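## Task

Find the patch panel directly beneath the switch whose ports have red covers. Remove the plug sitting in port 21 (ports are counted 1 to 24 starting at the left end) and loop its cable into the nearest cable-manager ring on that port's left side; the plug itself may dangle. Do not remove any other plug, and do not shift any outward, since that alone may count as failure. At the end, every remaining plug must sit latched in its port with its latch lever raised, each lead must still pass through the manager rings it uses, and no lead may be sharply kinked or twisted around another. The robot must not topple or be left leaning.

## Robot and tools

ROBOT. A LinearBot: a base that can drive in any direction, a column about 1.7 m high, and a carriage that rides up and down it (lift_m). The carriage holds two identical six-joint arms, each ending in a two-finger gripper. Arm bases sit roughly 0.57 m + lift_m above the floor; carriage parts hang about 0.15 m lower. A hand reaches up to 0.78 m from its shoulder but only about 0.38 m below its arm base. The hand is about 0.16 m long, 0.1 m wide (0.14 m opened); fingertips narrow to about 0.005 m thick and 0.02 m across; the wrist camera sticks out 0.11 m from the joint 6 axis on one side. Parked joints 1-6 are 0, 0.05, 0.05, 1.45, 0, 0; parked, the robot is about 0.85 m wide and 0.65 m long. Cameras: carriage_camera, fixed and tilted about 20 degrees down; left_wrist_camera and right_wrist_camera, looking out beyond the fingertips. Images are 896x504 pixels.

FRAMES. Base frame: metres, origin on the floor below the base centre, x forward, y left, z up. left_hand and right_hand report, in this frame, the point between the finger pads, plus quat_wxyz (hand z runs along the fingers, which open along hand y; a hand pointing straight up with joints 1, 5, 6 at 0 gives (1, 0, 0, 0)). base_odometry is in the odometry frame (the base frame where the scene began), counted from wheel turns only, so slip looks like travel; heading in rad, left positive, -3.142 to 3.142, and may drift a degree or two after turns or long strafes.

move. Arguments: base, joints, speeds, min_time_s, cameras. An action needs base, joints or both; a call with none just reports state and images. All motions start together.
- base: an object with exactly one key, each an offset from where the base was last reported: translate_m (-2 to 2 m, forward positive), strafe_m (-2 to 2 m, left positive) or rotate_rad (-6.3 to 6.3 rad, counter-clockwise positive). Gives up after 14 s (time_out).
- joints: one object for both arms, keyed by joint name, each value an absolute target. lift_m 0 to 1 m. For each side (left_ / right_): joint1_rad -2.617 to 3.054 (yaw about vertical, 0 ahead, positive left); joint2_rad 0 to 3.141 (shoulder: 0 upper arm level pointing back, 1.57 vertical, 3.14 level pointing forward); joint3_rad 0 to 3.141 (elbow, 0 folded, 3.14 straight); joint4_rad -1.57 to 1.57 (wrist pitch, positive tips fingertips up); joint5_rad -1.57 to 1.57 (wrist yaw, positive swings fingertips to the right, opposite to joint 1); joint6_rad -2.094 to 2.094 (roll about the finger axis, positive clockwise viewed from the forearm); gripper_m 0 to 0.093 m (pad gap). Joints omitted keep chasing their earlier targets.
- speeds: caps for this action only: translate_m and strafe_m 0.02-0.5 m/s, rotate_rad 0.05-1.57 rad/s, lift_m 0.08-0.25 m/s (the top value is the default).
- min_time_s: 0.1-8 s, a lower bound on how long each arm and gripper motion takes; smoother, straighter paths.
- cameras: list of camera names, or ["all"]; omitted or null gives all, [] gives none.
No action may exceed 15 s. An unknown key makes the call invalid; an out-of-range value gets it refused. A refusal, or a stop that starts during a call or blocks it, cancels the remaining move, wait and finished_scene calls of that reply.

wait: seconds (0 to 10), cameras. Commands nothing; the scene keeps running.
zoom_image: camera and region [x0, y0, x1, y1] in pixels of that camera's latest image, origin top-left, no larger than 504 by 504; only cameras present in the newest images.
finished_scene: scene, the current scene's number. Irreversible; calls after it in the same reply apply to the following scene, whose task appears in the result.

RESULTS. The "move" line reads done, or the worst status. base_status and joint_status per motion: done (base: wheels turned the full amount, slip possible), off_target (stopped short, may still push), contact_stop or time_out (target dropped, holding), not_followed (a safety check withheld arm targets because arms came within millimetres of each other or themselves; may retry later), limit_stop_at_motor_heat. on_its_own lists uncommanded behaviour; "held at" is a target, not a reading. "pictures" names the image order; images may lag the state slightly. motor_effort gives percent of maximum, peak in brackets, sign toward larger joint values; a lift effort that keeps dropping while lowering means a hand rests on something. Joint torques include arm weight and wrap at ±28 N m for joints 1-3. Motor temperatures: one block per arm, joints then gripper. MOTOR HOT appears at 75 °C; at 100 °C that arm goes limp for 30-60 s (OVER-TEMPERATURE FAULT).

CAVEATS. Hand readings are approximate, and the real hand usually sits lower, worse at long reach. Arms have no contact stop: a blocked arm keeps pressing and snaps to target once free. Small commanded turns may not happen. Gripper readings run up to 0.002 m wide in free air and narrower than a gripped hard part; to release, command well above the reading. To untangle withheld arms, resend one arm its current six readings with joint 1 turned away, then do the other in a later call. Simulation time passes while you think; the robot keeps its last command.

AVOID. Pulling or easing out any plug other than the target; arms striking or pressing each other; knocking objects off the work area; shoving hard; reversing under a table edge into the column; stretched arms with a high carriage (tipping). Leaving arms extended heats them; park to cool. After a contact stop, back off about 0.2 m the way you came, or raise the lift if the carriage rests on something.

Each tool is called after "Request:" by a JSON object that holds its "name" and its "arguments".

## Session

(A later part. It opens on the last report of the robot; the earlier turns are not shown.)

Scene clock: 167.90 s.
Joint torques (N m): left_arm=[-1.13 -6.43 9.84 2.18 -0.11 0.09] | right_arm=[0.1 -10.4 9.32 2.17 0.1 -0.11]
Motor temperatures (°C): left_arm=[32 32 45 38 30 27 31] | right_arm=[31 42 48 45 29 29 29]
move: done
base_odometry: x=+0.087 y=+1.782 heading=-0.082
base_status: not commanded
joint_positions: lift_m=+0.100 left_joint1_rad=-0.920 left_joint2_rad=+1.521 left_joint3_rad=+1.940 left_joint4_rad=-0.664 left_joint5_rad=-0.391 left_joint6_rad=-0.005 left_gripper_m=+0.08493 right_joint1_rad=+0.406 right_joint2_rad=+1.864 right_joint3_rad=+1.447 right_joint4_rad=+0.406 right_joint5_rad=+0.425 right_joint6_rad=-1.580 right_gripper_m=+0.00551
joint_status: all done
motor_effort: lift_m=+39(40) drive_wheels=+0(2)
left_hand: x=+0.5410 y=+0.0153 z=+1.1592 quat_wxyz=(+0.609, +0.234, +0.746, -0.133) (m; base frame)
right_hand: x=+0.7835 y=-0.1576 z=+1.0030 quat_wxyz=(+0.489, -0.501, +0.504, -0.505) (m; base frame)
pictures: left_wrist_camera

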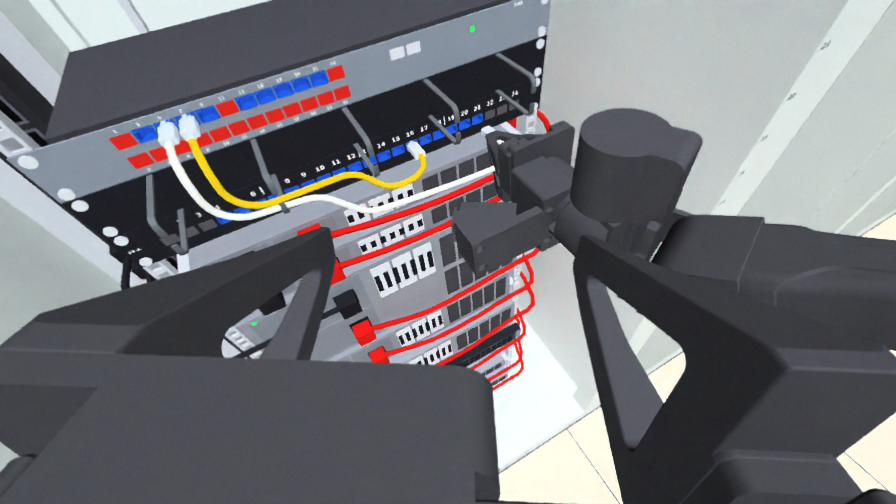

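Request:
{"name": "zoom_image", "arguments": {"camera": "left_wrist_camera", "region": [140, 100, 340, 260]}}

Request:
{"name": "zoom_image", "arguments": {"camera": "left_wrist_camera", "region": [400, 60, 600, 220]}}

Scaled by 2.520 from the camera's 896x504 image, which has a finer 1280x720 frame.

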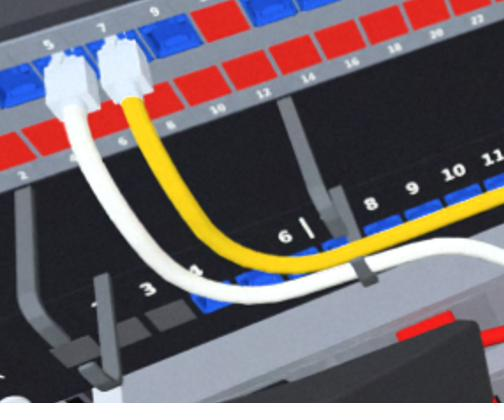

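Scaled by 2.520 from the camera's 896x504 image, which has a finer 1280x720 frame.

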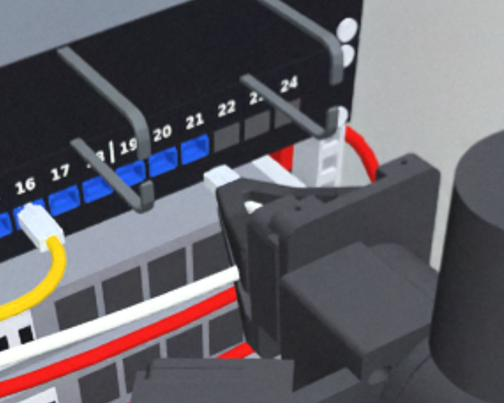

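Request:
{"name": "move", "arguments": {"joints": {"right_gripper_m": 0.012}, "min_time_s": 2.0, "cameras": ["left_wrist_camera", "right_wrist_camera"]}}

Request:
{"name": "zoom_image", "arguments": {"camera": "left_wrist_camera", "region": [300, 60, 660, 300]}}

Request:
{"name": "zoom_image", "arguments": {"camera": "right_wrist_camera", "region": [320, 0, 640, 400]}}

Scene clock: 173.60 s.
Joint torques (N m): left_arm=[-1.11 -6.49 9.98 2.13 -0.14 0.09] | right_arm=[0.12 -10.4 9.32 2.17 0.1 -0.11]
Motor temperatures (°C): left_arm=[32 32 46 39 30 27 31] | right_arm=[31 42 48 45 29 28 28]
move: done
base_odometry: x=+0.087 y=+1.782 heading=-0.082
base_status: not commanded
joint_positions: lift_m=+0.100 left_joint1_rad=-0.920 left_joint2_rad=+1.521 left_joint3_rad=+1.940 left_joint4_rad=-0.665 left_joint5_rad=-0.391 left_joint6_rad=-0.005 left_gripper_m=+0.08493 right_joint1_rad=+0.406 right_joint2_rad=+1.864 right_joint3_rad=+1.447 right_joint4_rad=+0.406 right_joint5_rad=+0.425 right_joint6_rad=-1.580 right_gripper_m=+0.01194
joint_status: all done
motor_effort: lift_m=+39(40) drive_wheels=+0(2)
left_hand: x=+0.5410 y=+0.0155 z=+1.1589 quat_wxyz=(+0.608, +0.235, +0.747, -0.132) (m; base frame)
right_hand: x=+0.7835 y=-0.1576 z=+1.0030 quat_wxyz=(+0.489, -0.501, +0.504, -0.505) (m; base frame)
pictures: left_wrist_camera, right_wrist_camera

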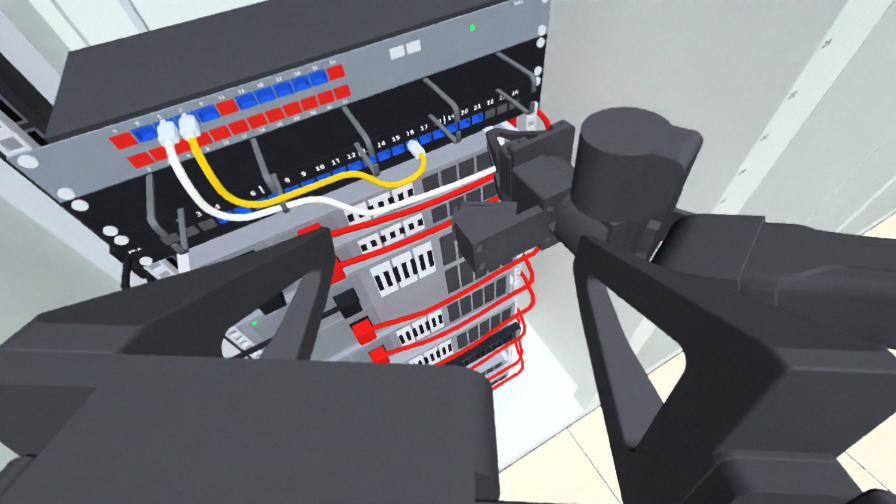

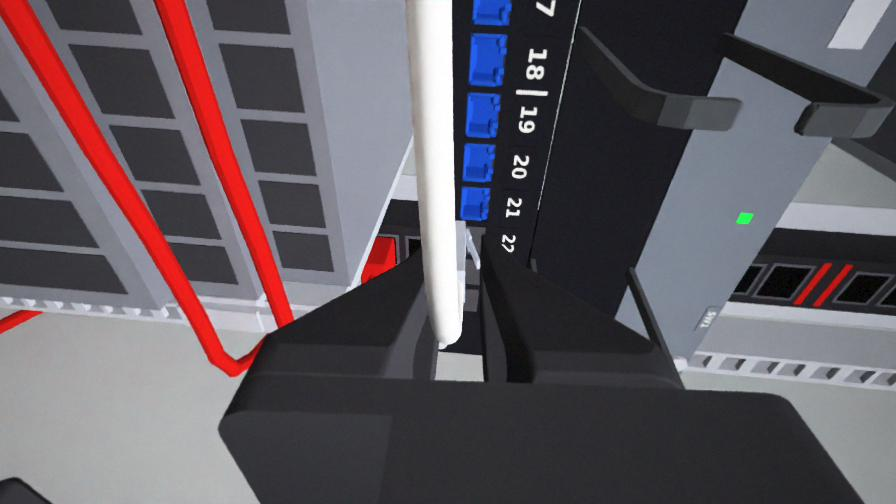

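Scaled by 1.400 from the camera's 896x504 image, which has a finer 1280x720 frame.

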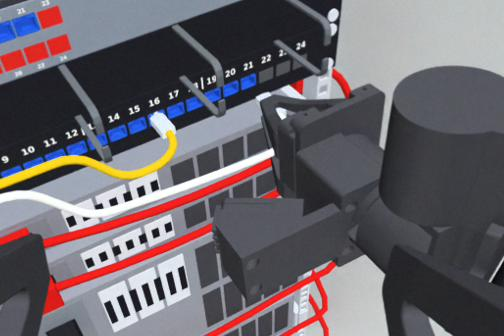

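Scaled by 1.260 from the camera's 896x504 image, which has a finer 1280x720 frame.

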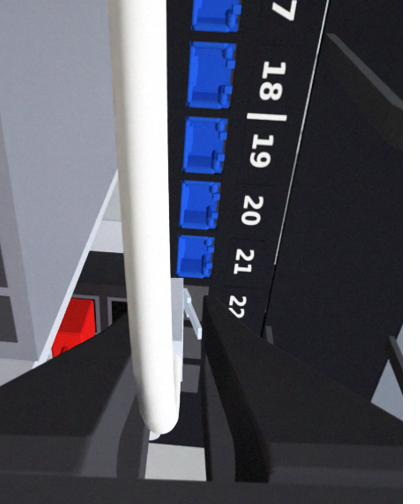

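Request:
{"name": "move", "arguments": {"base": {"strafe_m": 0.020}, "speeds": {"strafe_m": 0.03}, "cameras": ["left_wrist_camera", "right_wrist_camera"]}}

Request:
{"name": "zoom_image", "arguments": {"camera": "right_wrist_camera", "region": [320, 0, 640, 400]}}

Request:
{"name": "zoom_image", "arguments": {"camera": "left_wrist_camera", "region": [300, 60, 660, 300]}}

Scene clock: 176.53 s.
Joint torques (N m): left_arm=[-0.92 -6.83 10.02 2.14 -0.15 0.11] | right_arm=[0.25 -10.39 9.29 2.17 0.08 -0.11]
Motor temperatures (°C): left_arm=[32 32 47 39 30 27 31] | right_arm=[31 43 48 45 29 28 28]
move: done
base_odometry: x=+0.088 y=+1.802 heading=-0.082
base_status: done
joint_positions: lift_m=+0.100 left_joint1_rad=-0.921 left_joint2_rad=+1.524 left_joint3_rad=+1.940 left_joint4_rad=-0.668 left_joint5_rad=-0.392 left_joint6_rad=-0.005 left_gripper_m=+0.08493 right_joint1_rad=+0.405 right_joint2_rad=+1.864 right_joint3_rad=+1.447 right_joint4_rad=+0.406 right_joint5_rad=+0.427 right_joint6_rad=-1.580 right_gripper_m=+0.01194
joint_status: not commanded
motor_effort: lift_m=+39(40) drive_wheels=-4(11)
left_hand: x=+0.5413 y=+0.0149 z=+1.1573 quat_wxyz=(+0.607, +0.236, +0.748, -0.131) (m; base frame)
right_hand: x=+0.7837 y=-0.1589 z=+1.0030 quat_wxyz=(+0.488, -0.500, +0.505, -0.506) (m; base frame)
pictures: left_wrist_camera, right_wrist_camera

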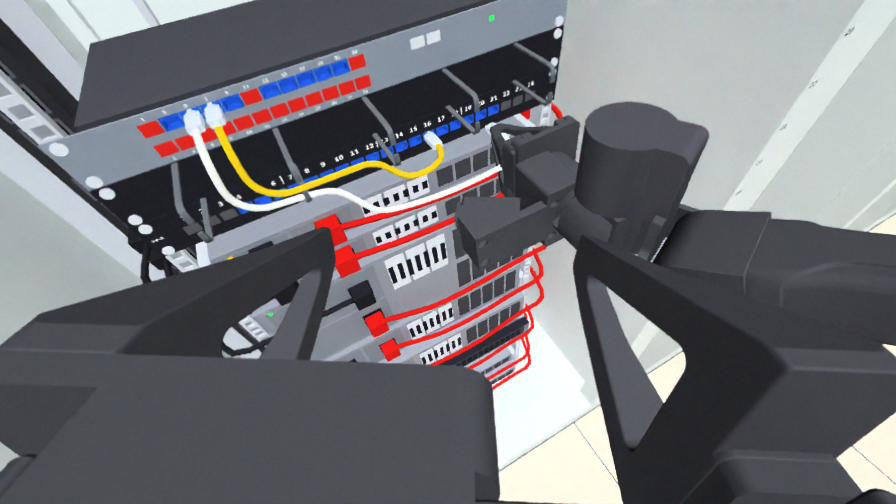

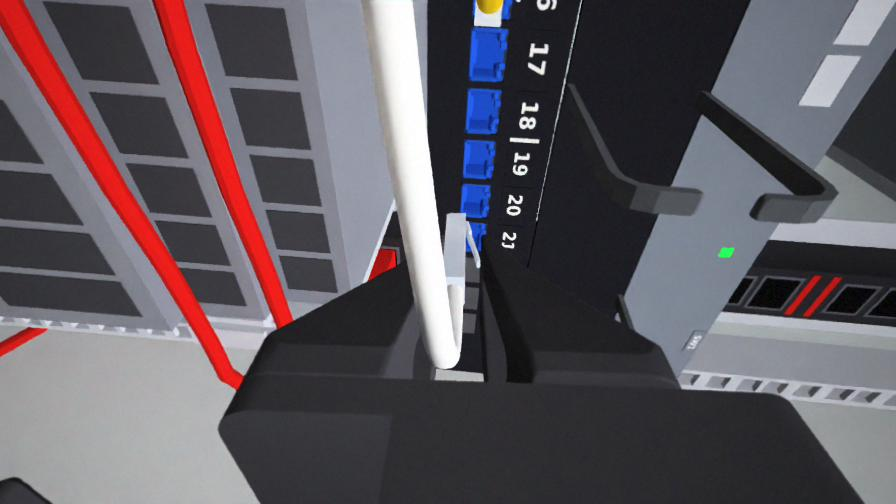

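Scaled by 1.260 from the camera's 896x504 image, which has a finer 1280x720 frame.

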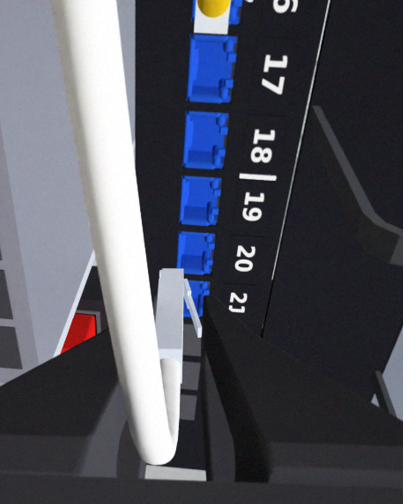

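Scaled by 1.400 from the camera's 896x504 image, which has a finer 1280x720 frame.

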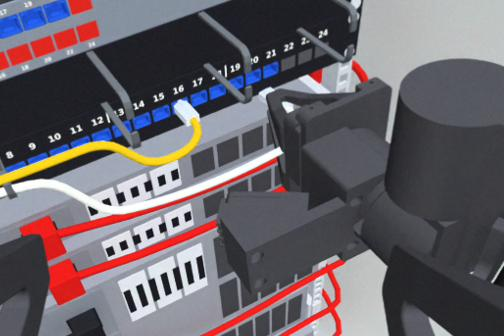

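Request:
{"name": "move", "arguments": {"joints": {"right_gripper_m": 0.018}, "min_time_s": 2.0, "cameras": ["left_wrist_camera", "right_wrist_camera"]}}

Request:
{"name": "zoom_image", "arguments": {"camera": "right_wrist_camera", "region": [320, 0, 640, 400]}}

Request:
{"name": "zoom_image", "arguments": {"camera": "left_wrist_camera", "region": [400, 60, 600, 220]}}

Scene clock: 179.97 s.
Joint torques (N m): left_arm=[-0.85 -6.8 9.88 2.19 -0.13 0.11] | right_arm=[0.24 -10.43 9.31 2.16 0.08 -0.11]
Motor temperatures (°C): left_arm=[32 33 47 39 30 27 31] | right_arm=[31 43 49 45 29 28 28]
move: done
base_odometry: x=+0.088 y=+1.802 heading=-0.082
base_status: not commanded
joint_positions: lift_m=+0.100 left_joint1_rad=-0.921 left_joint2_rad=+1.524 left_joint3_rad=+1.940 left_joint4_rad=-0.668 left_joint5_rad=-0.392 left_joint6_rad=-0.005 left_gripper_m=+0.08493 right_joint1_rad=+0.405 right_joint2_rad=+1.864 right_joint3_rad=+1.447 right_joint4_rad=+0.406 right_joint5_rad=+0.427 right_joint6_rad=-1.580 right_gripper_m=+0.01793
joint_status: all done
motor_effort: lift_m=+39(40) drive_wheels=-5(5)
left_hand: x=+0.5413 y=+0.0149 z=+1.1573 quat_wxyz=(+0.607, +0.236, +0.748, -0.131) (m; base frame)
right_hand: x=+0.7837 y=-0.1589 z=+1.0030 quat_wxyz=(+0.488, -0.500, +0.505, -0.506) (m; base frame)
pictures: left_wrist_camera, right_wrist_camera

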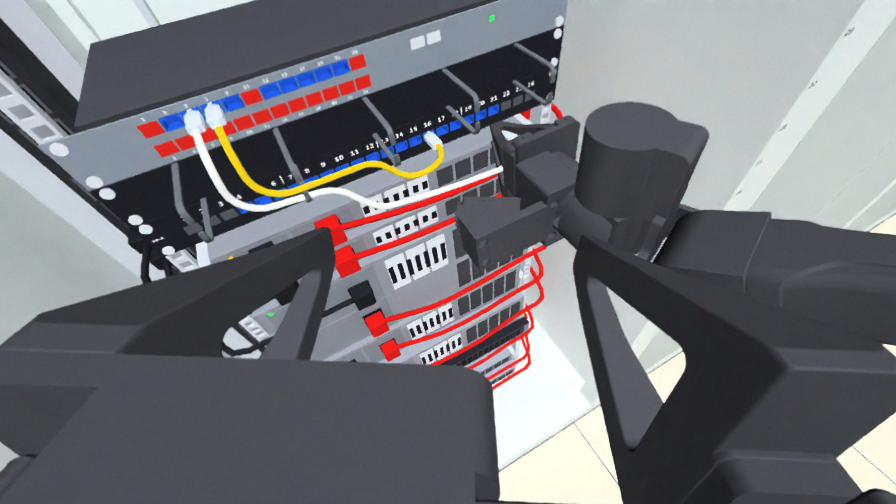

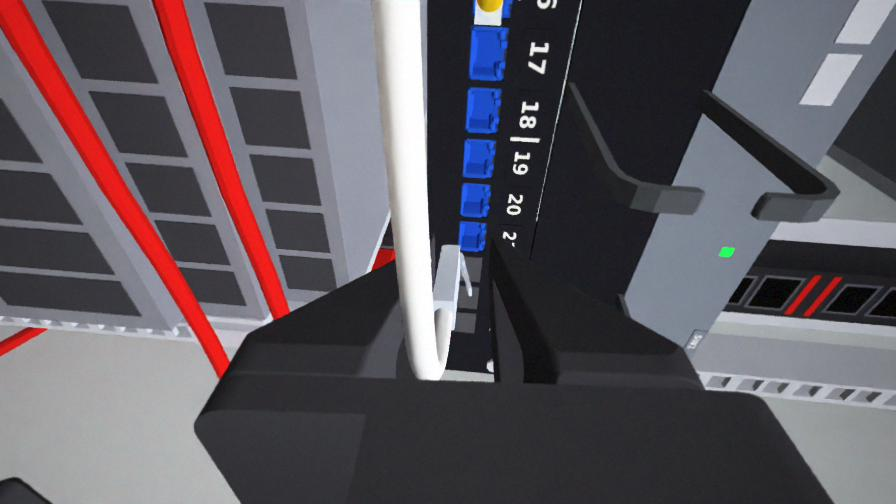

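Scaled by 1.260 from the camera's 896x504 image, which has a finer 1280x720 frame.

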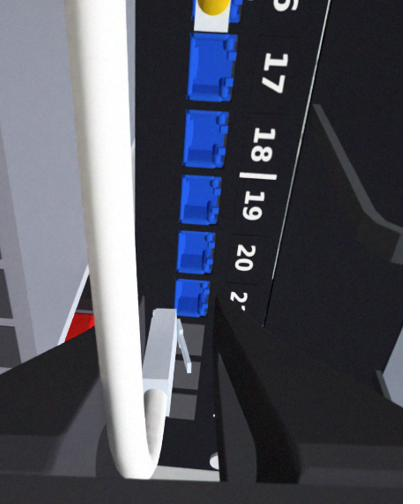

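Scaled by 2.520 from the camera's 896x504 image, which has a finer 1280x720 frame.

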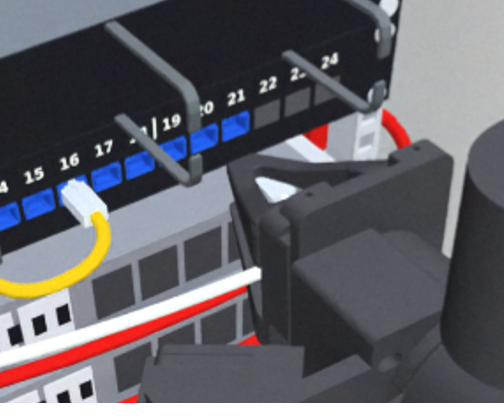

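Request:
{"name": "move", "arguments": {"base": {"strafe_m": 0.016}, "speeds": {"strafe_m": 0.03}, "cameras": ["left_wrist_camera", "right_wrist_camera"]}}

Request:
{"name": "zoom_image", "arguments": {"camera": "right_wrist_camera", "region": [320, 0, 640, 400]}}

Request:
{"name": "zoom_image", "arguments": {"camera": "left_wrist_camera", "region": [400, 60, 600, 220]}}

Scene clock: 181.43 s.
Joint torques (N m): left_arm=[-0.9 -6.87 9.73 2.22 -0.08 0.09] | right_arm=[0.03 -10.45 9.36 2.16 0.07 -0.11]
Motor temperatures (°C): left_arm=[32 33 48 39 30 27 31] | right_arm=[31 43 49 45 29 28 28]
move: done
base_odometry: x=+0.090 y=+1.818 heading=-0.082
base_status: done
joint_positions: lift_m=+0.100 left_joint1_rad=-0.922 left_joint2_rad=+1.526 left_joint3_rad=+1.942 left_joint4_rad=-0.669 left_joint5_rad=-0.394 left_joint6_rad=-0.005 left_gripper_m=+0.08493 right_joint1_rad=+0.407 right_joint2_rad=+1.864 right_joint3_rad=+1.447 right_joint4_rad=+0.406 right_joint5_rad=+0.427 right_joint6_rad=-1.580 right_gripper_m=+0.01793
joint_status: not commanded
motor_effort: lift_m=+40(40) drive_wheels=-7(11)
left_hand: x=+0.5414 y=+0.0144 z=+1.1567 quat_wxyz=(+0.606, +0.236, +0.748, -0.130) (m; base frame)
right_hand: x=+0.7834 y=-0.1578 z=+1.0030 quat_wxyz=(+0.489, -0.501, +0.504, -0.506) (m; base frame)
pictures: left_wrist_camera, right_wrist_camera

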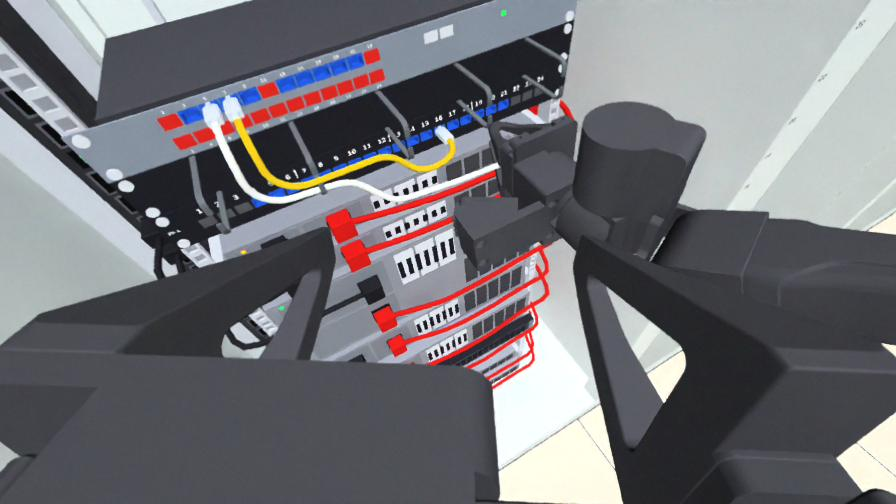

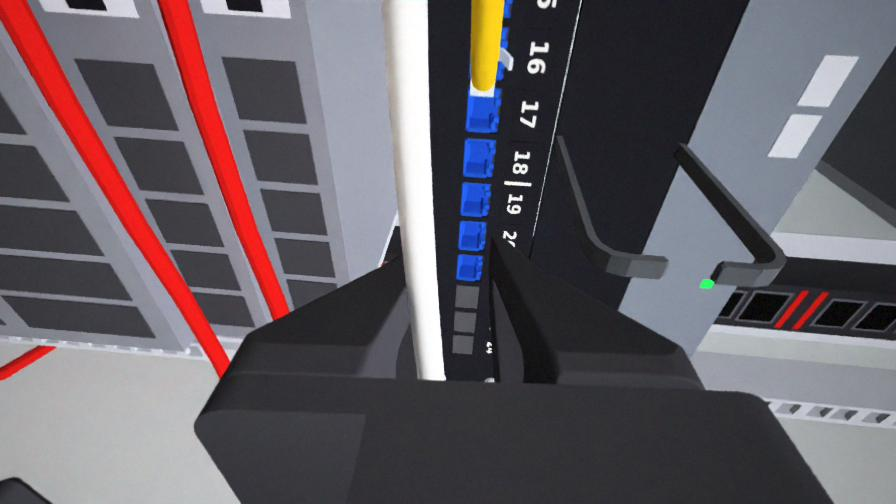

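Scaled by 1.260 from the camera's 896x504 image, which has a finer 1280x720 frame.

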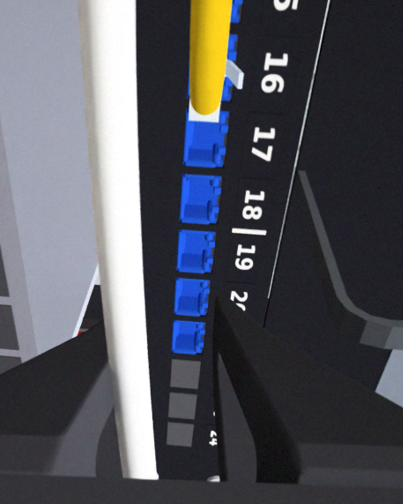

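Scaled by 2.520 from the camera's 896x504 image, which has a finer 1280x720 frame.

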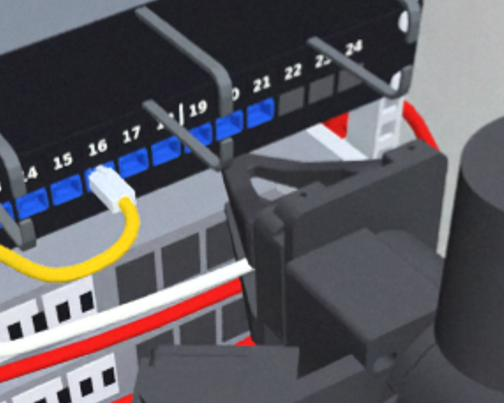

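Request:
{"name": "move", "arguments": {"base": {"translate_m": -0.038}, "speeds": {"translate_m": 0.04}, "cameras": ["left_wrist_camera", "right_wrist_camera"]}}

Request:
{"name": "zoom_image", "arguments": {"camera": "right_wrist_camera", "region": [320, 0, 640, 400]}}

Request:
{"name": "zoom_image", "arguments": {"camera": "left_wrist_camera", "region": [400, 60, 600, 220]}}

Scene clock: 183.53 s.
Joint torques (N m): left_arm=[-0.69 -7.01 9.95 2.2 -0.1 0.1] | right_arm=[0.08 -10.41 9.33 2.18 0.07 -0.11]
Motor temperatures (°C): left_arm=[32 33 48 39 30 27 31] | right_arm=[31 43 49 45 29 28 28]
move: done
base_odometry: x=+0.052 y=+1.821 heading=-0.082
base_status: done
joint_positions: lift_m=+0.100 left_joint1_rad=-0.923 left_joint2_rad=+1.526 left_joint3_rad=+1.942 left_joint4_rad=-0.669 left_joint5_rad=-0.395 left_joint6_rad=-0.005 left_gripper_m=+0.08493 right_joint1_rad=+0.407 right_joint2_rad=+1.864 right_joint3_rad=+1.447 right_joint4_rad=+0.406 right_joint5_rad=+0.427 right_joint6_rad=-1.580 right_gripper_m=+0.01793
joint_status: not commanded
motor_effort: lift_m=+39(40) drive_wheels=+0(10)
left_hand: x=+0.5411 y=+0.0141 z=+1.1567 quat_wxyz=(+0.606, +0.236, +0.748, -0.130) (m; base frame)
right_hand: x=+0.7834 y=-0.1578 z=+1.0030 quat_wxyz=(+0.489, -0.501, +0.504, -0.506) (m; base frame)
pictures: left_wrist_camera, right_wrist_camera

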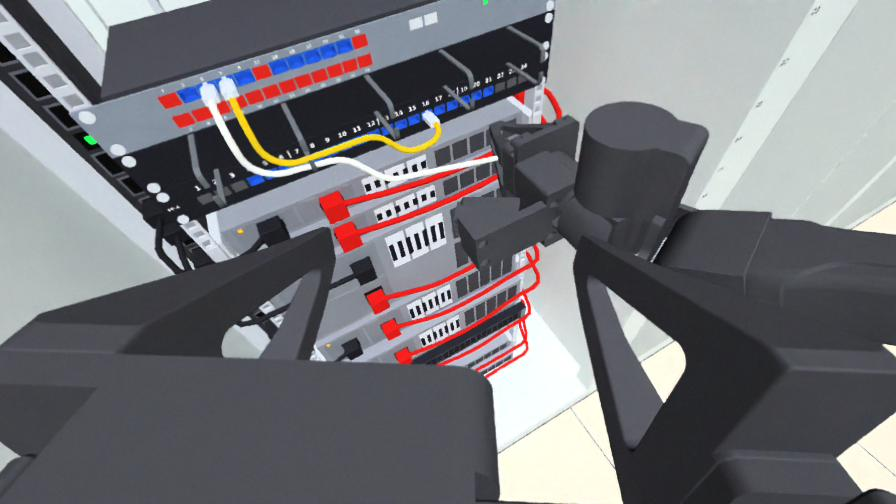

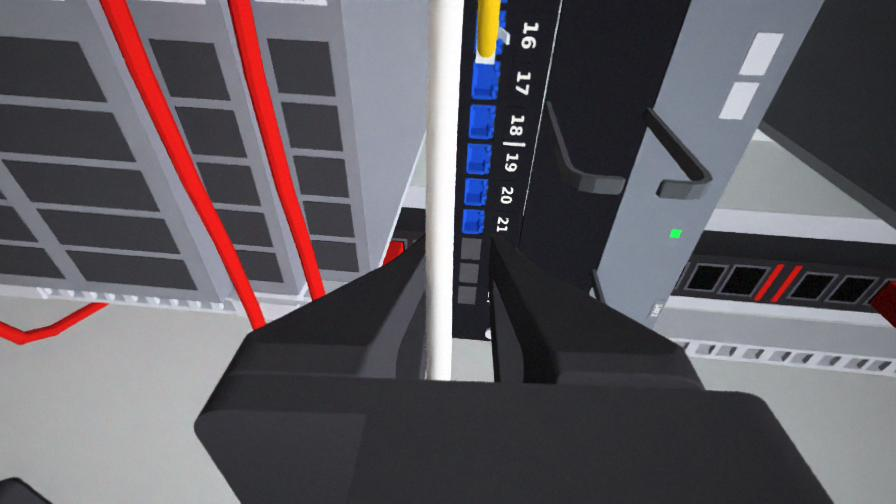

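Scaled by 1.260 from the camera's 896x504 image, which has a finer 1280x720 frame.

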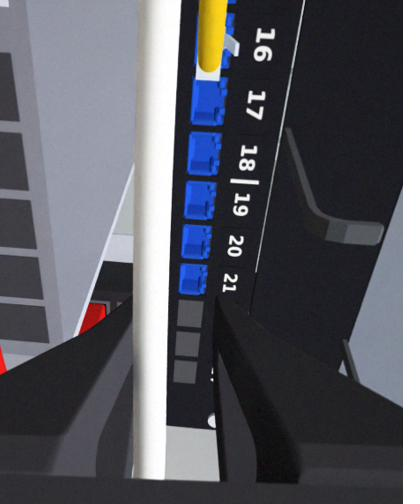

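Scaled by 2.520 from the camera's 896x504 image, which has a finer 1280x720 frame.

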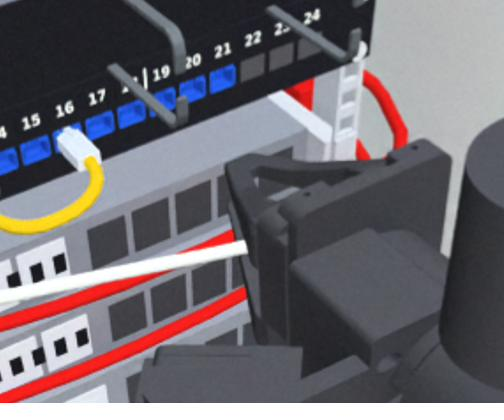

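Request:
{"name": "zoom_image", "arguments": {"camera": "left_wrist_camera", "region": [180, 200, 500, 504]}}

Request:
{"name": "zoom_image", "arguments": {"camera": "left_wrist_camera", "region": [360, 60, 600, 240]}}

Scaled by 1.575 from the camera's 896x504 image, which has a finer 1280x720 frame.

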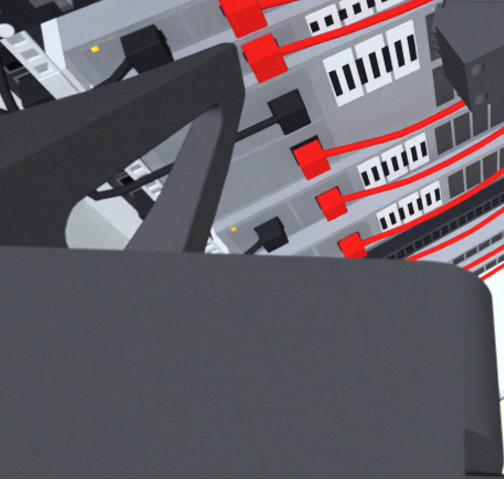

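Scaled by 2.100 from the camera's 896x504 image, which has a finer 1280x720 frame.

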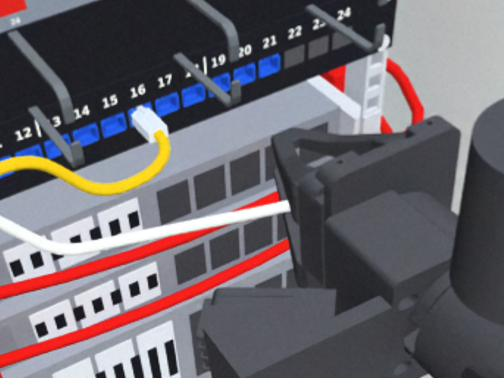

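Request:
{"name": "move", "arguments": {"cameras": ["carriage_camera"]}}

Request:
{"name": "zoom_image", "arguments": {"camera": "carriage_camera", "region": [350, 140, 570, 270]}}

Scene clock: 189.77 s.
Joint torques (N m): left_arm=[-0.5 -6.95 9.99 2.18 -0.1 0.14] | right_arm=[0.09 -10.4 9.32 2.16 0.08 -0.11]
Motor temperatures (°C): left_arm=[32 33 48 40 30 27 31] | right_arm=[31 44 49 45 29 28 28]
base_odometry: x=+0.052 y=+1.821 heading=-0.082
base_status: done
joint_positions: lift_m=+0.100 left_joint1_rad=-0.923 left_joint2_rad=+1.526 left_joint3_rad=+1.942 left_joint4_rad=-0.669 left_joint5_rad=-0.395 left_joint6_rad=-0.005 left_gripper_m=+0.08493 right_joint1_rad=+0.407 right_joint2_rad=+1.864 right_joint3_rad=+1.447 right_joint4_rad=+0.406 right_joint5_rad=+0.427 right_joint6_rad=-1.580 right_gripper_m=+0.01793
joint_status: not commanded
motor_effort: lift_m=+40(40) drive_wheels=+1(10)
left_hand: x=+0.5411 y=+0.0141 z=+1.1567 quat_wxyz=(+0.606, +0.236, +0.748, -0.130) (m; base frame)
right_hand: x=+0.7834 y=-0.1578 z=+1.0030 quat_wxyz=(+0.489, -0.501, +0.504, -0.506) (m; base frame)
pictures: carriage_camera

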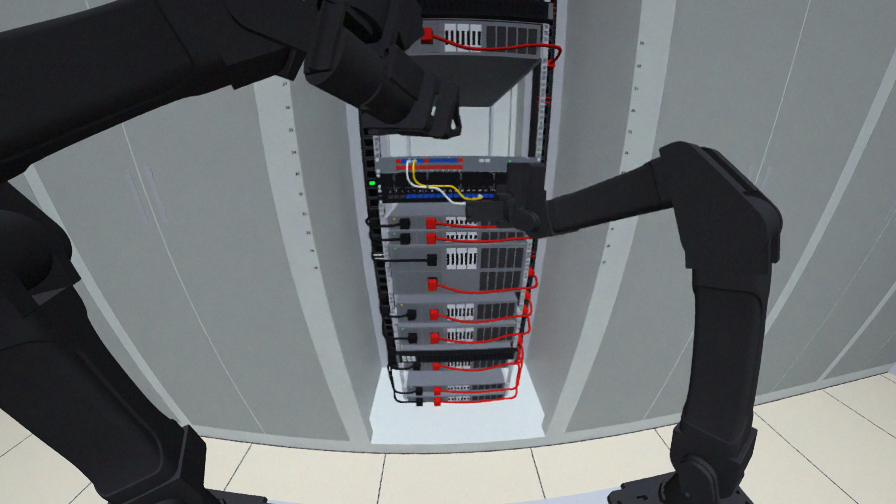

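Scaled by 2.291 from the camera's 896x504 image, which has a finer 1280x720 frame.

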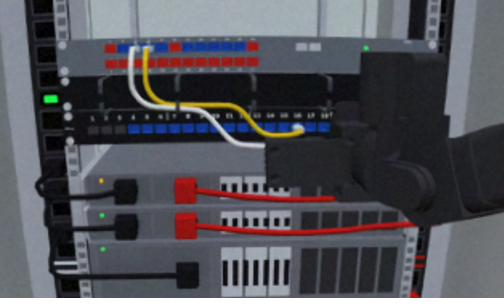

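Request:
{"name": "move", "arguments": {"joints": {"right_gripper_m": 0.045}, "min_time_s": 1.5, "cameras": ["left_wrist_camera", "right_wrist_camera"]}}

Request:
{"name": "zoom_image", "arguments": {"camera": "left_wrist_camera", "region": [360, 60, 600, 240]}}

Scene clock: 194.43 s.
Joint torques (N m): left_arm=[-0.72 -6.86 9.98 2.22 -0.07 0.12] | right_arm=[0.09 -10.4 9.33 2.17 0.07 -0.11]
Motor temperatures (°C): left_arm=[32 34 49 40 30 27 31] | right_arm=[31 44 49 45 29 28 28]
move: done
base_odometry: x=+0.052 y=+1.821 heading=-0.082
base_status: not commanded
joint_positions: lift_m=+0.100 left_joint1_rad=-0.923 left_joint2_rad=+1.526 left_joint3_rad=+1.942 left_joint4_rad=-0.669 left_joint5_rad=-0.395 left_joint6_rad=-0.005 left_gripper_m=+0.08493 right_joint1_rad=+0.407 right_joint2_rad=+1.864 right_joint3_rad=+1.447 right_joint4_rad=+0.406 right_joint5_rad=+0.427 right_joint6_rad=-1.580 right_gripper_m=+0.04492
joint_status: all done
motor_effort: lift_m=+39(40) drive_wheels=+2(2)
left_hand: x=+0.5411 y=+0.0141 z=+1.1567 quat_wxyz=(+0.606, +0.236, +0.748, -0.130) (m; base frame)
right_hand: x=+0.7834 y=-0.1578 z=+1.0030 quat_wxyz=(+0.489, -0.501, +0.504, -0.506) (m; base frame)
pictures: left_wrist_camera, right_wrist_camera

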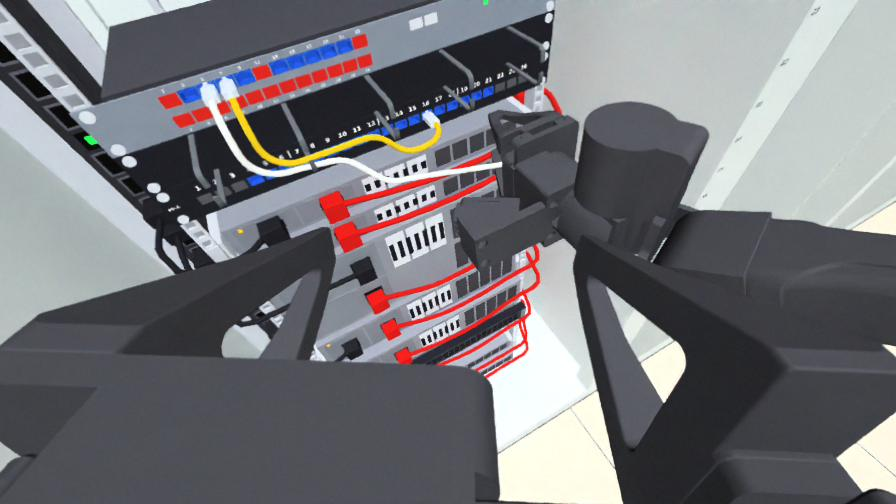

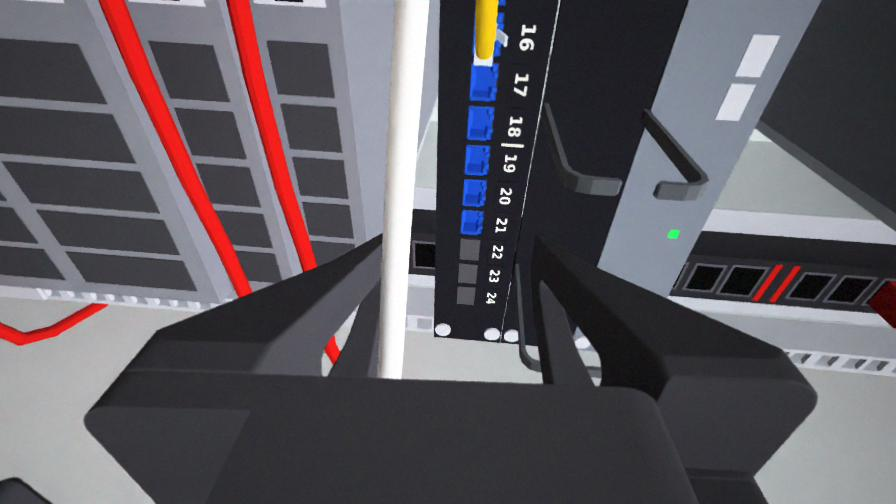

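Scaled by 2.100 from the camera's 896x504 image, which has a finer 1280x720 frame.

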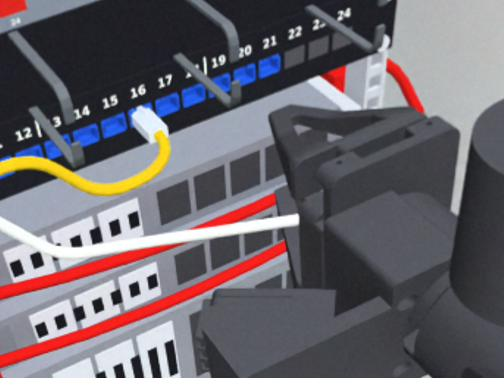

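Request:
{"name": "move", "arguments": {"joints": {"right_gripper_m": 0.09}, "min_time_s": 1.5, "cameras": ["left_wrist_camera", "right_wrist_camera"]}}

Request:
{"name": "zoom_image", "arguments": {"camera": "left_wrist_camera", "region": [360, 60, 600, 240]}}

Scene clock: 196.43 s.
Joint torques (N m): left_arm=[-0.73 -6.89 9.84 2.21 -0.11 0.11] | right_arm=[0.08 -10.41 9.32 2.17 0.08 -0.11]
Motor temperatures (°C): left_arm=[32 34 49 40 30 27 30] | right_arm=[31 44 49 45 29 28 28]
move: done
base_odometry: x=+0.052 y=+1.821 heading=-0.082
base_status: not commanded
joint_positions: lift_m=+0.100 left_joint1_rad=-0.923 left_joint2_rad=+1.526 left_joint3_rad=+1.942 left_joint4_rad=-0.669 left_joint5_rad=-0.395 left_joint6_rad=-0.005 left_gripper_m=+0.08493 right_joint1_rad=+0.407 right_joint2_rad=+1.864 right_joint3_rad=+1.447 right_joint4_rad=+0.406 right_joint5_rad=+0.427 right_joint6_rad=-1.580 right_gripper_m=+0.08992
joint_status: all done
motor_effort: lift_m=+39(40) drive_wheels=+1(2)
left_hand: x=+0.5411 y=+0.0141 z=+1.1567 quat_wxyz=(+0.606, +0.236, +0.748, -0.130) (m; base frame)
right_hand: x=+0.7834 y=-0.1578 z=+1.0030 quat_wxyz=(+0.489, -0.501, +0.504, -0.506) (m; base frame)
pictures: left_wrist_camera, right_wrist_camera

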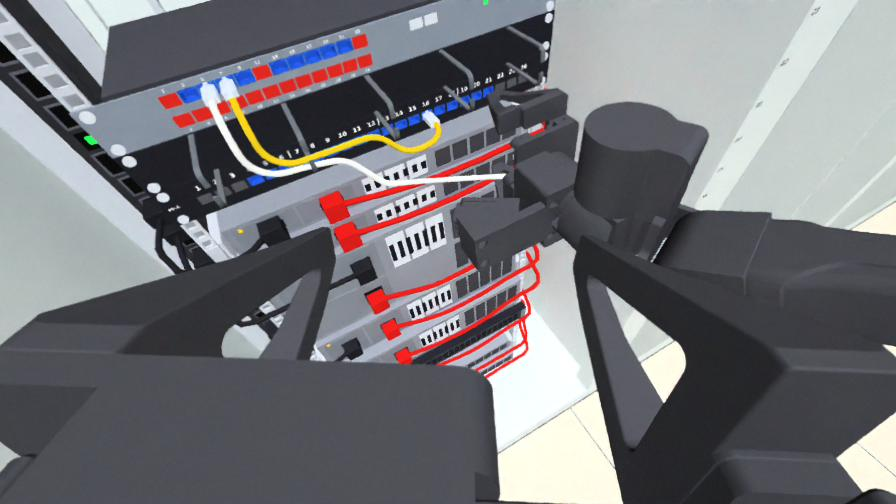

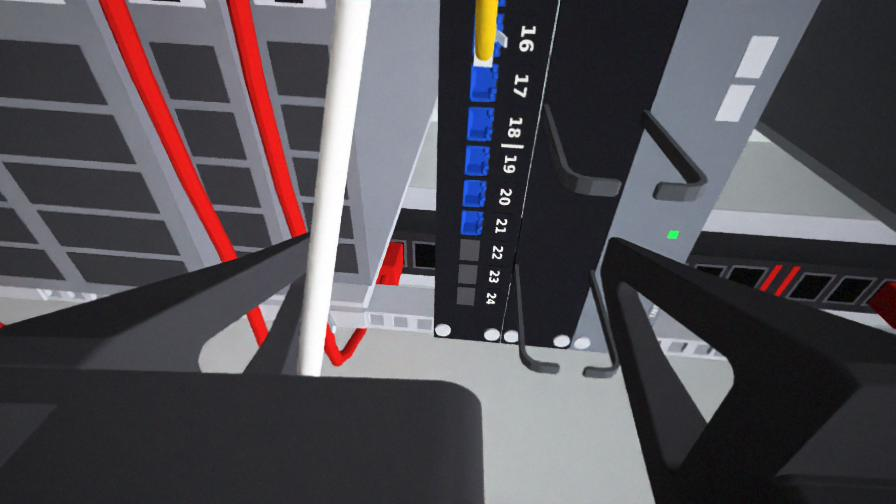

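Scaled by 2.100 from the camera's 896x504 image, which has a finer 1280x720 frame.

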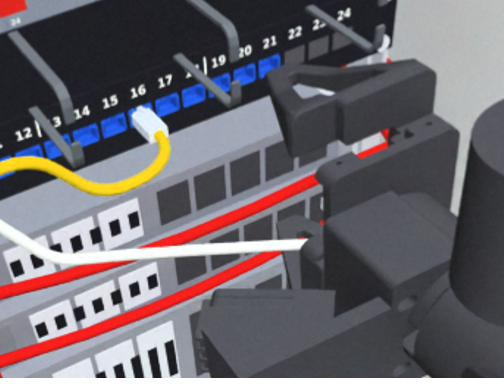

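Request:
{"name": "zoom_image", "arguments": {"camera": "left_wrist_camera", "region": [460, 80, 580, 220]}}

Request:
{"name": "zoom_image", "arguments": {"camera": "right_wrist_camera", "region": [200, 200, 500, 400]}}

Scaled by 3.600 from the camera's 896x504 image, which has a finer 1280x720 frame.

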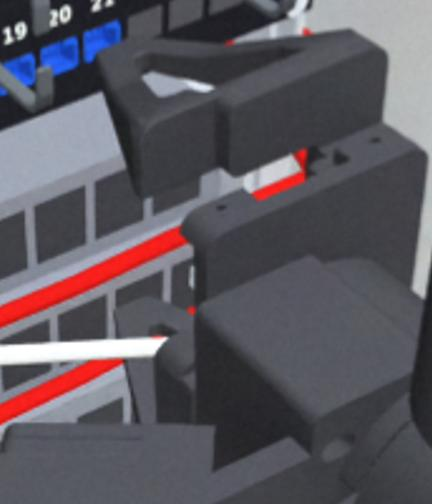

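Scaled by 1.680 from the camera's 896x504 image, which has a finer 1280x720 frame.

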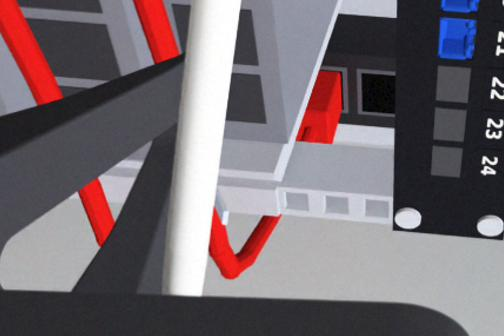

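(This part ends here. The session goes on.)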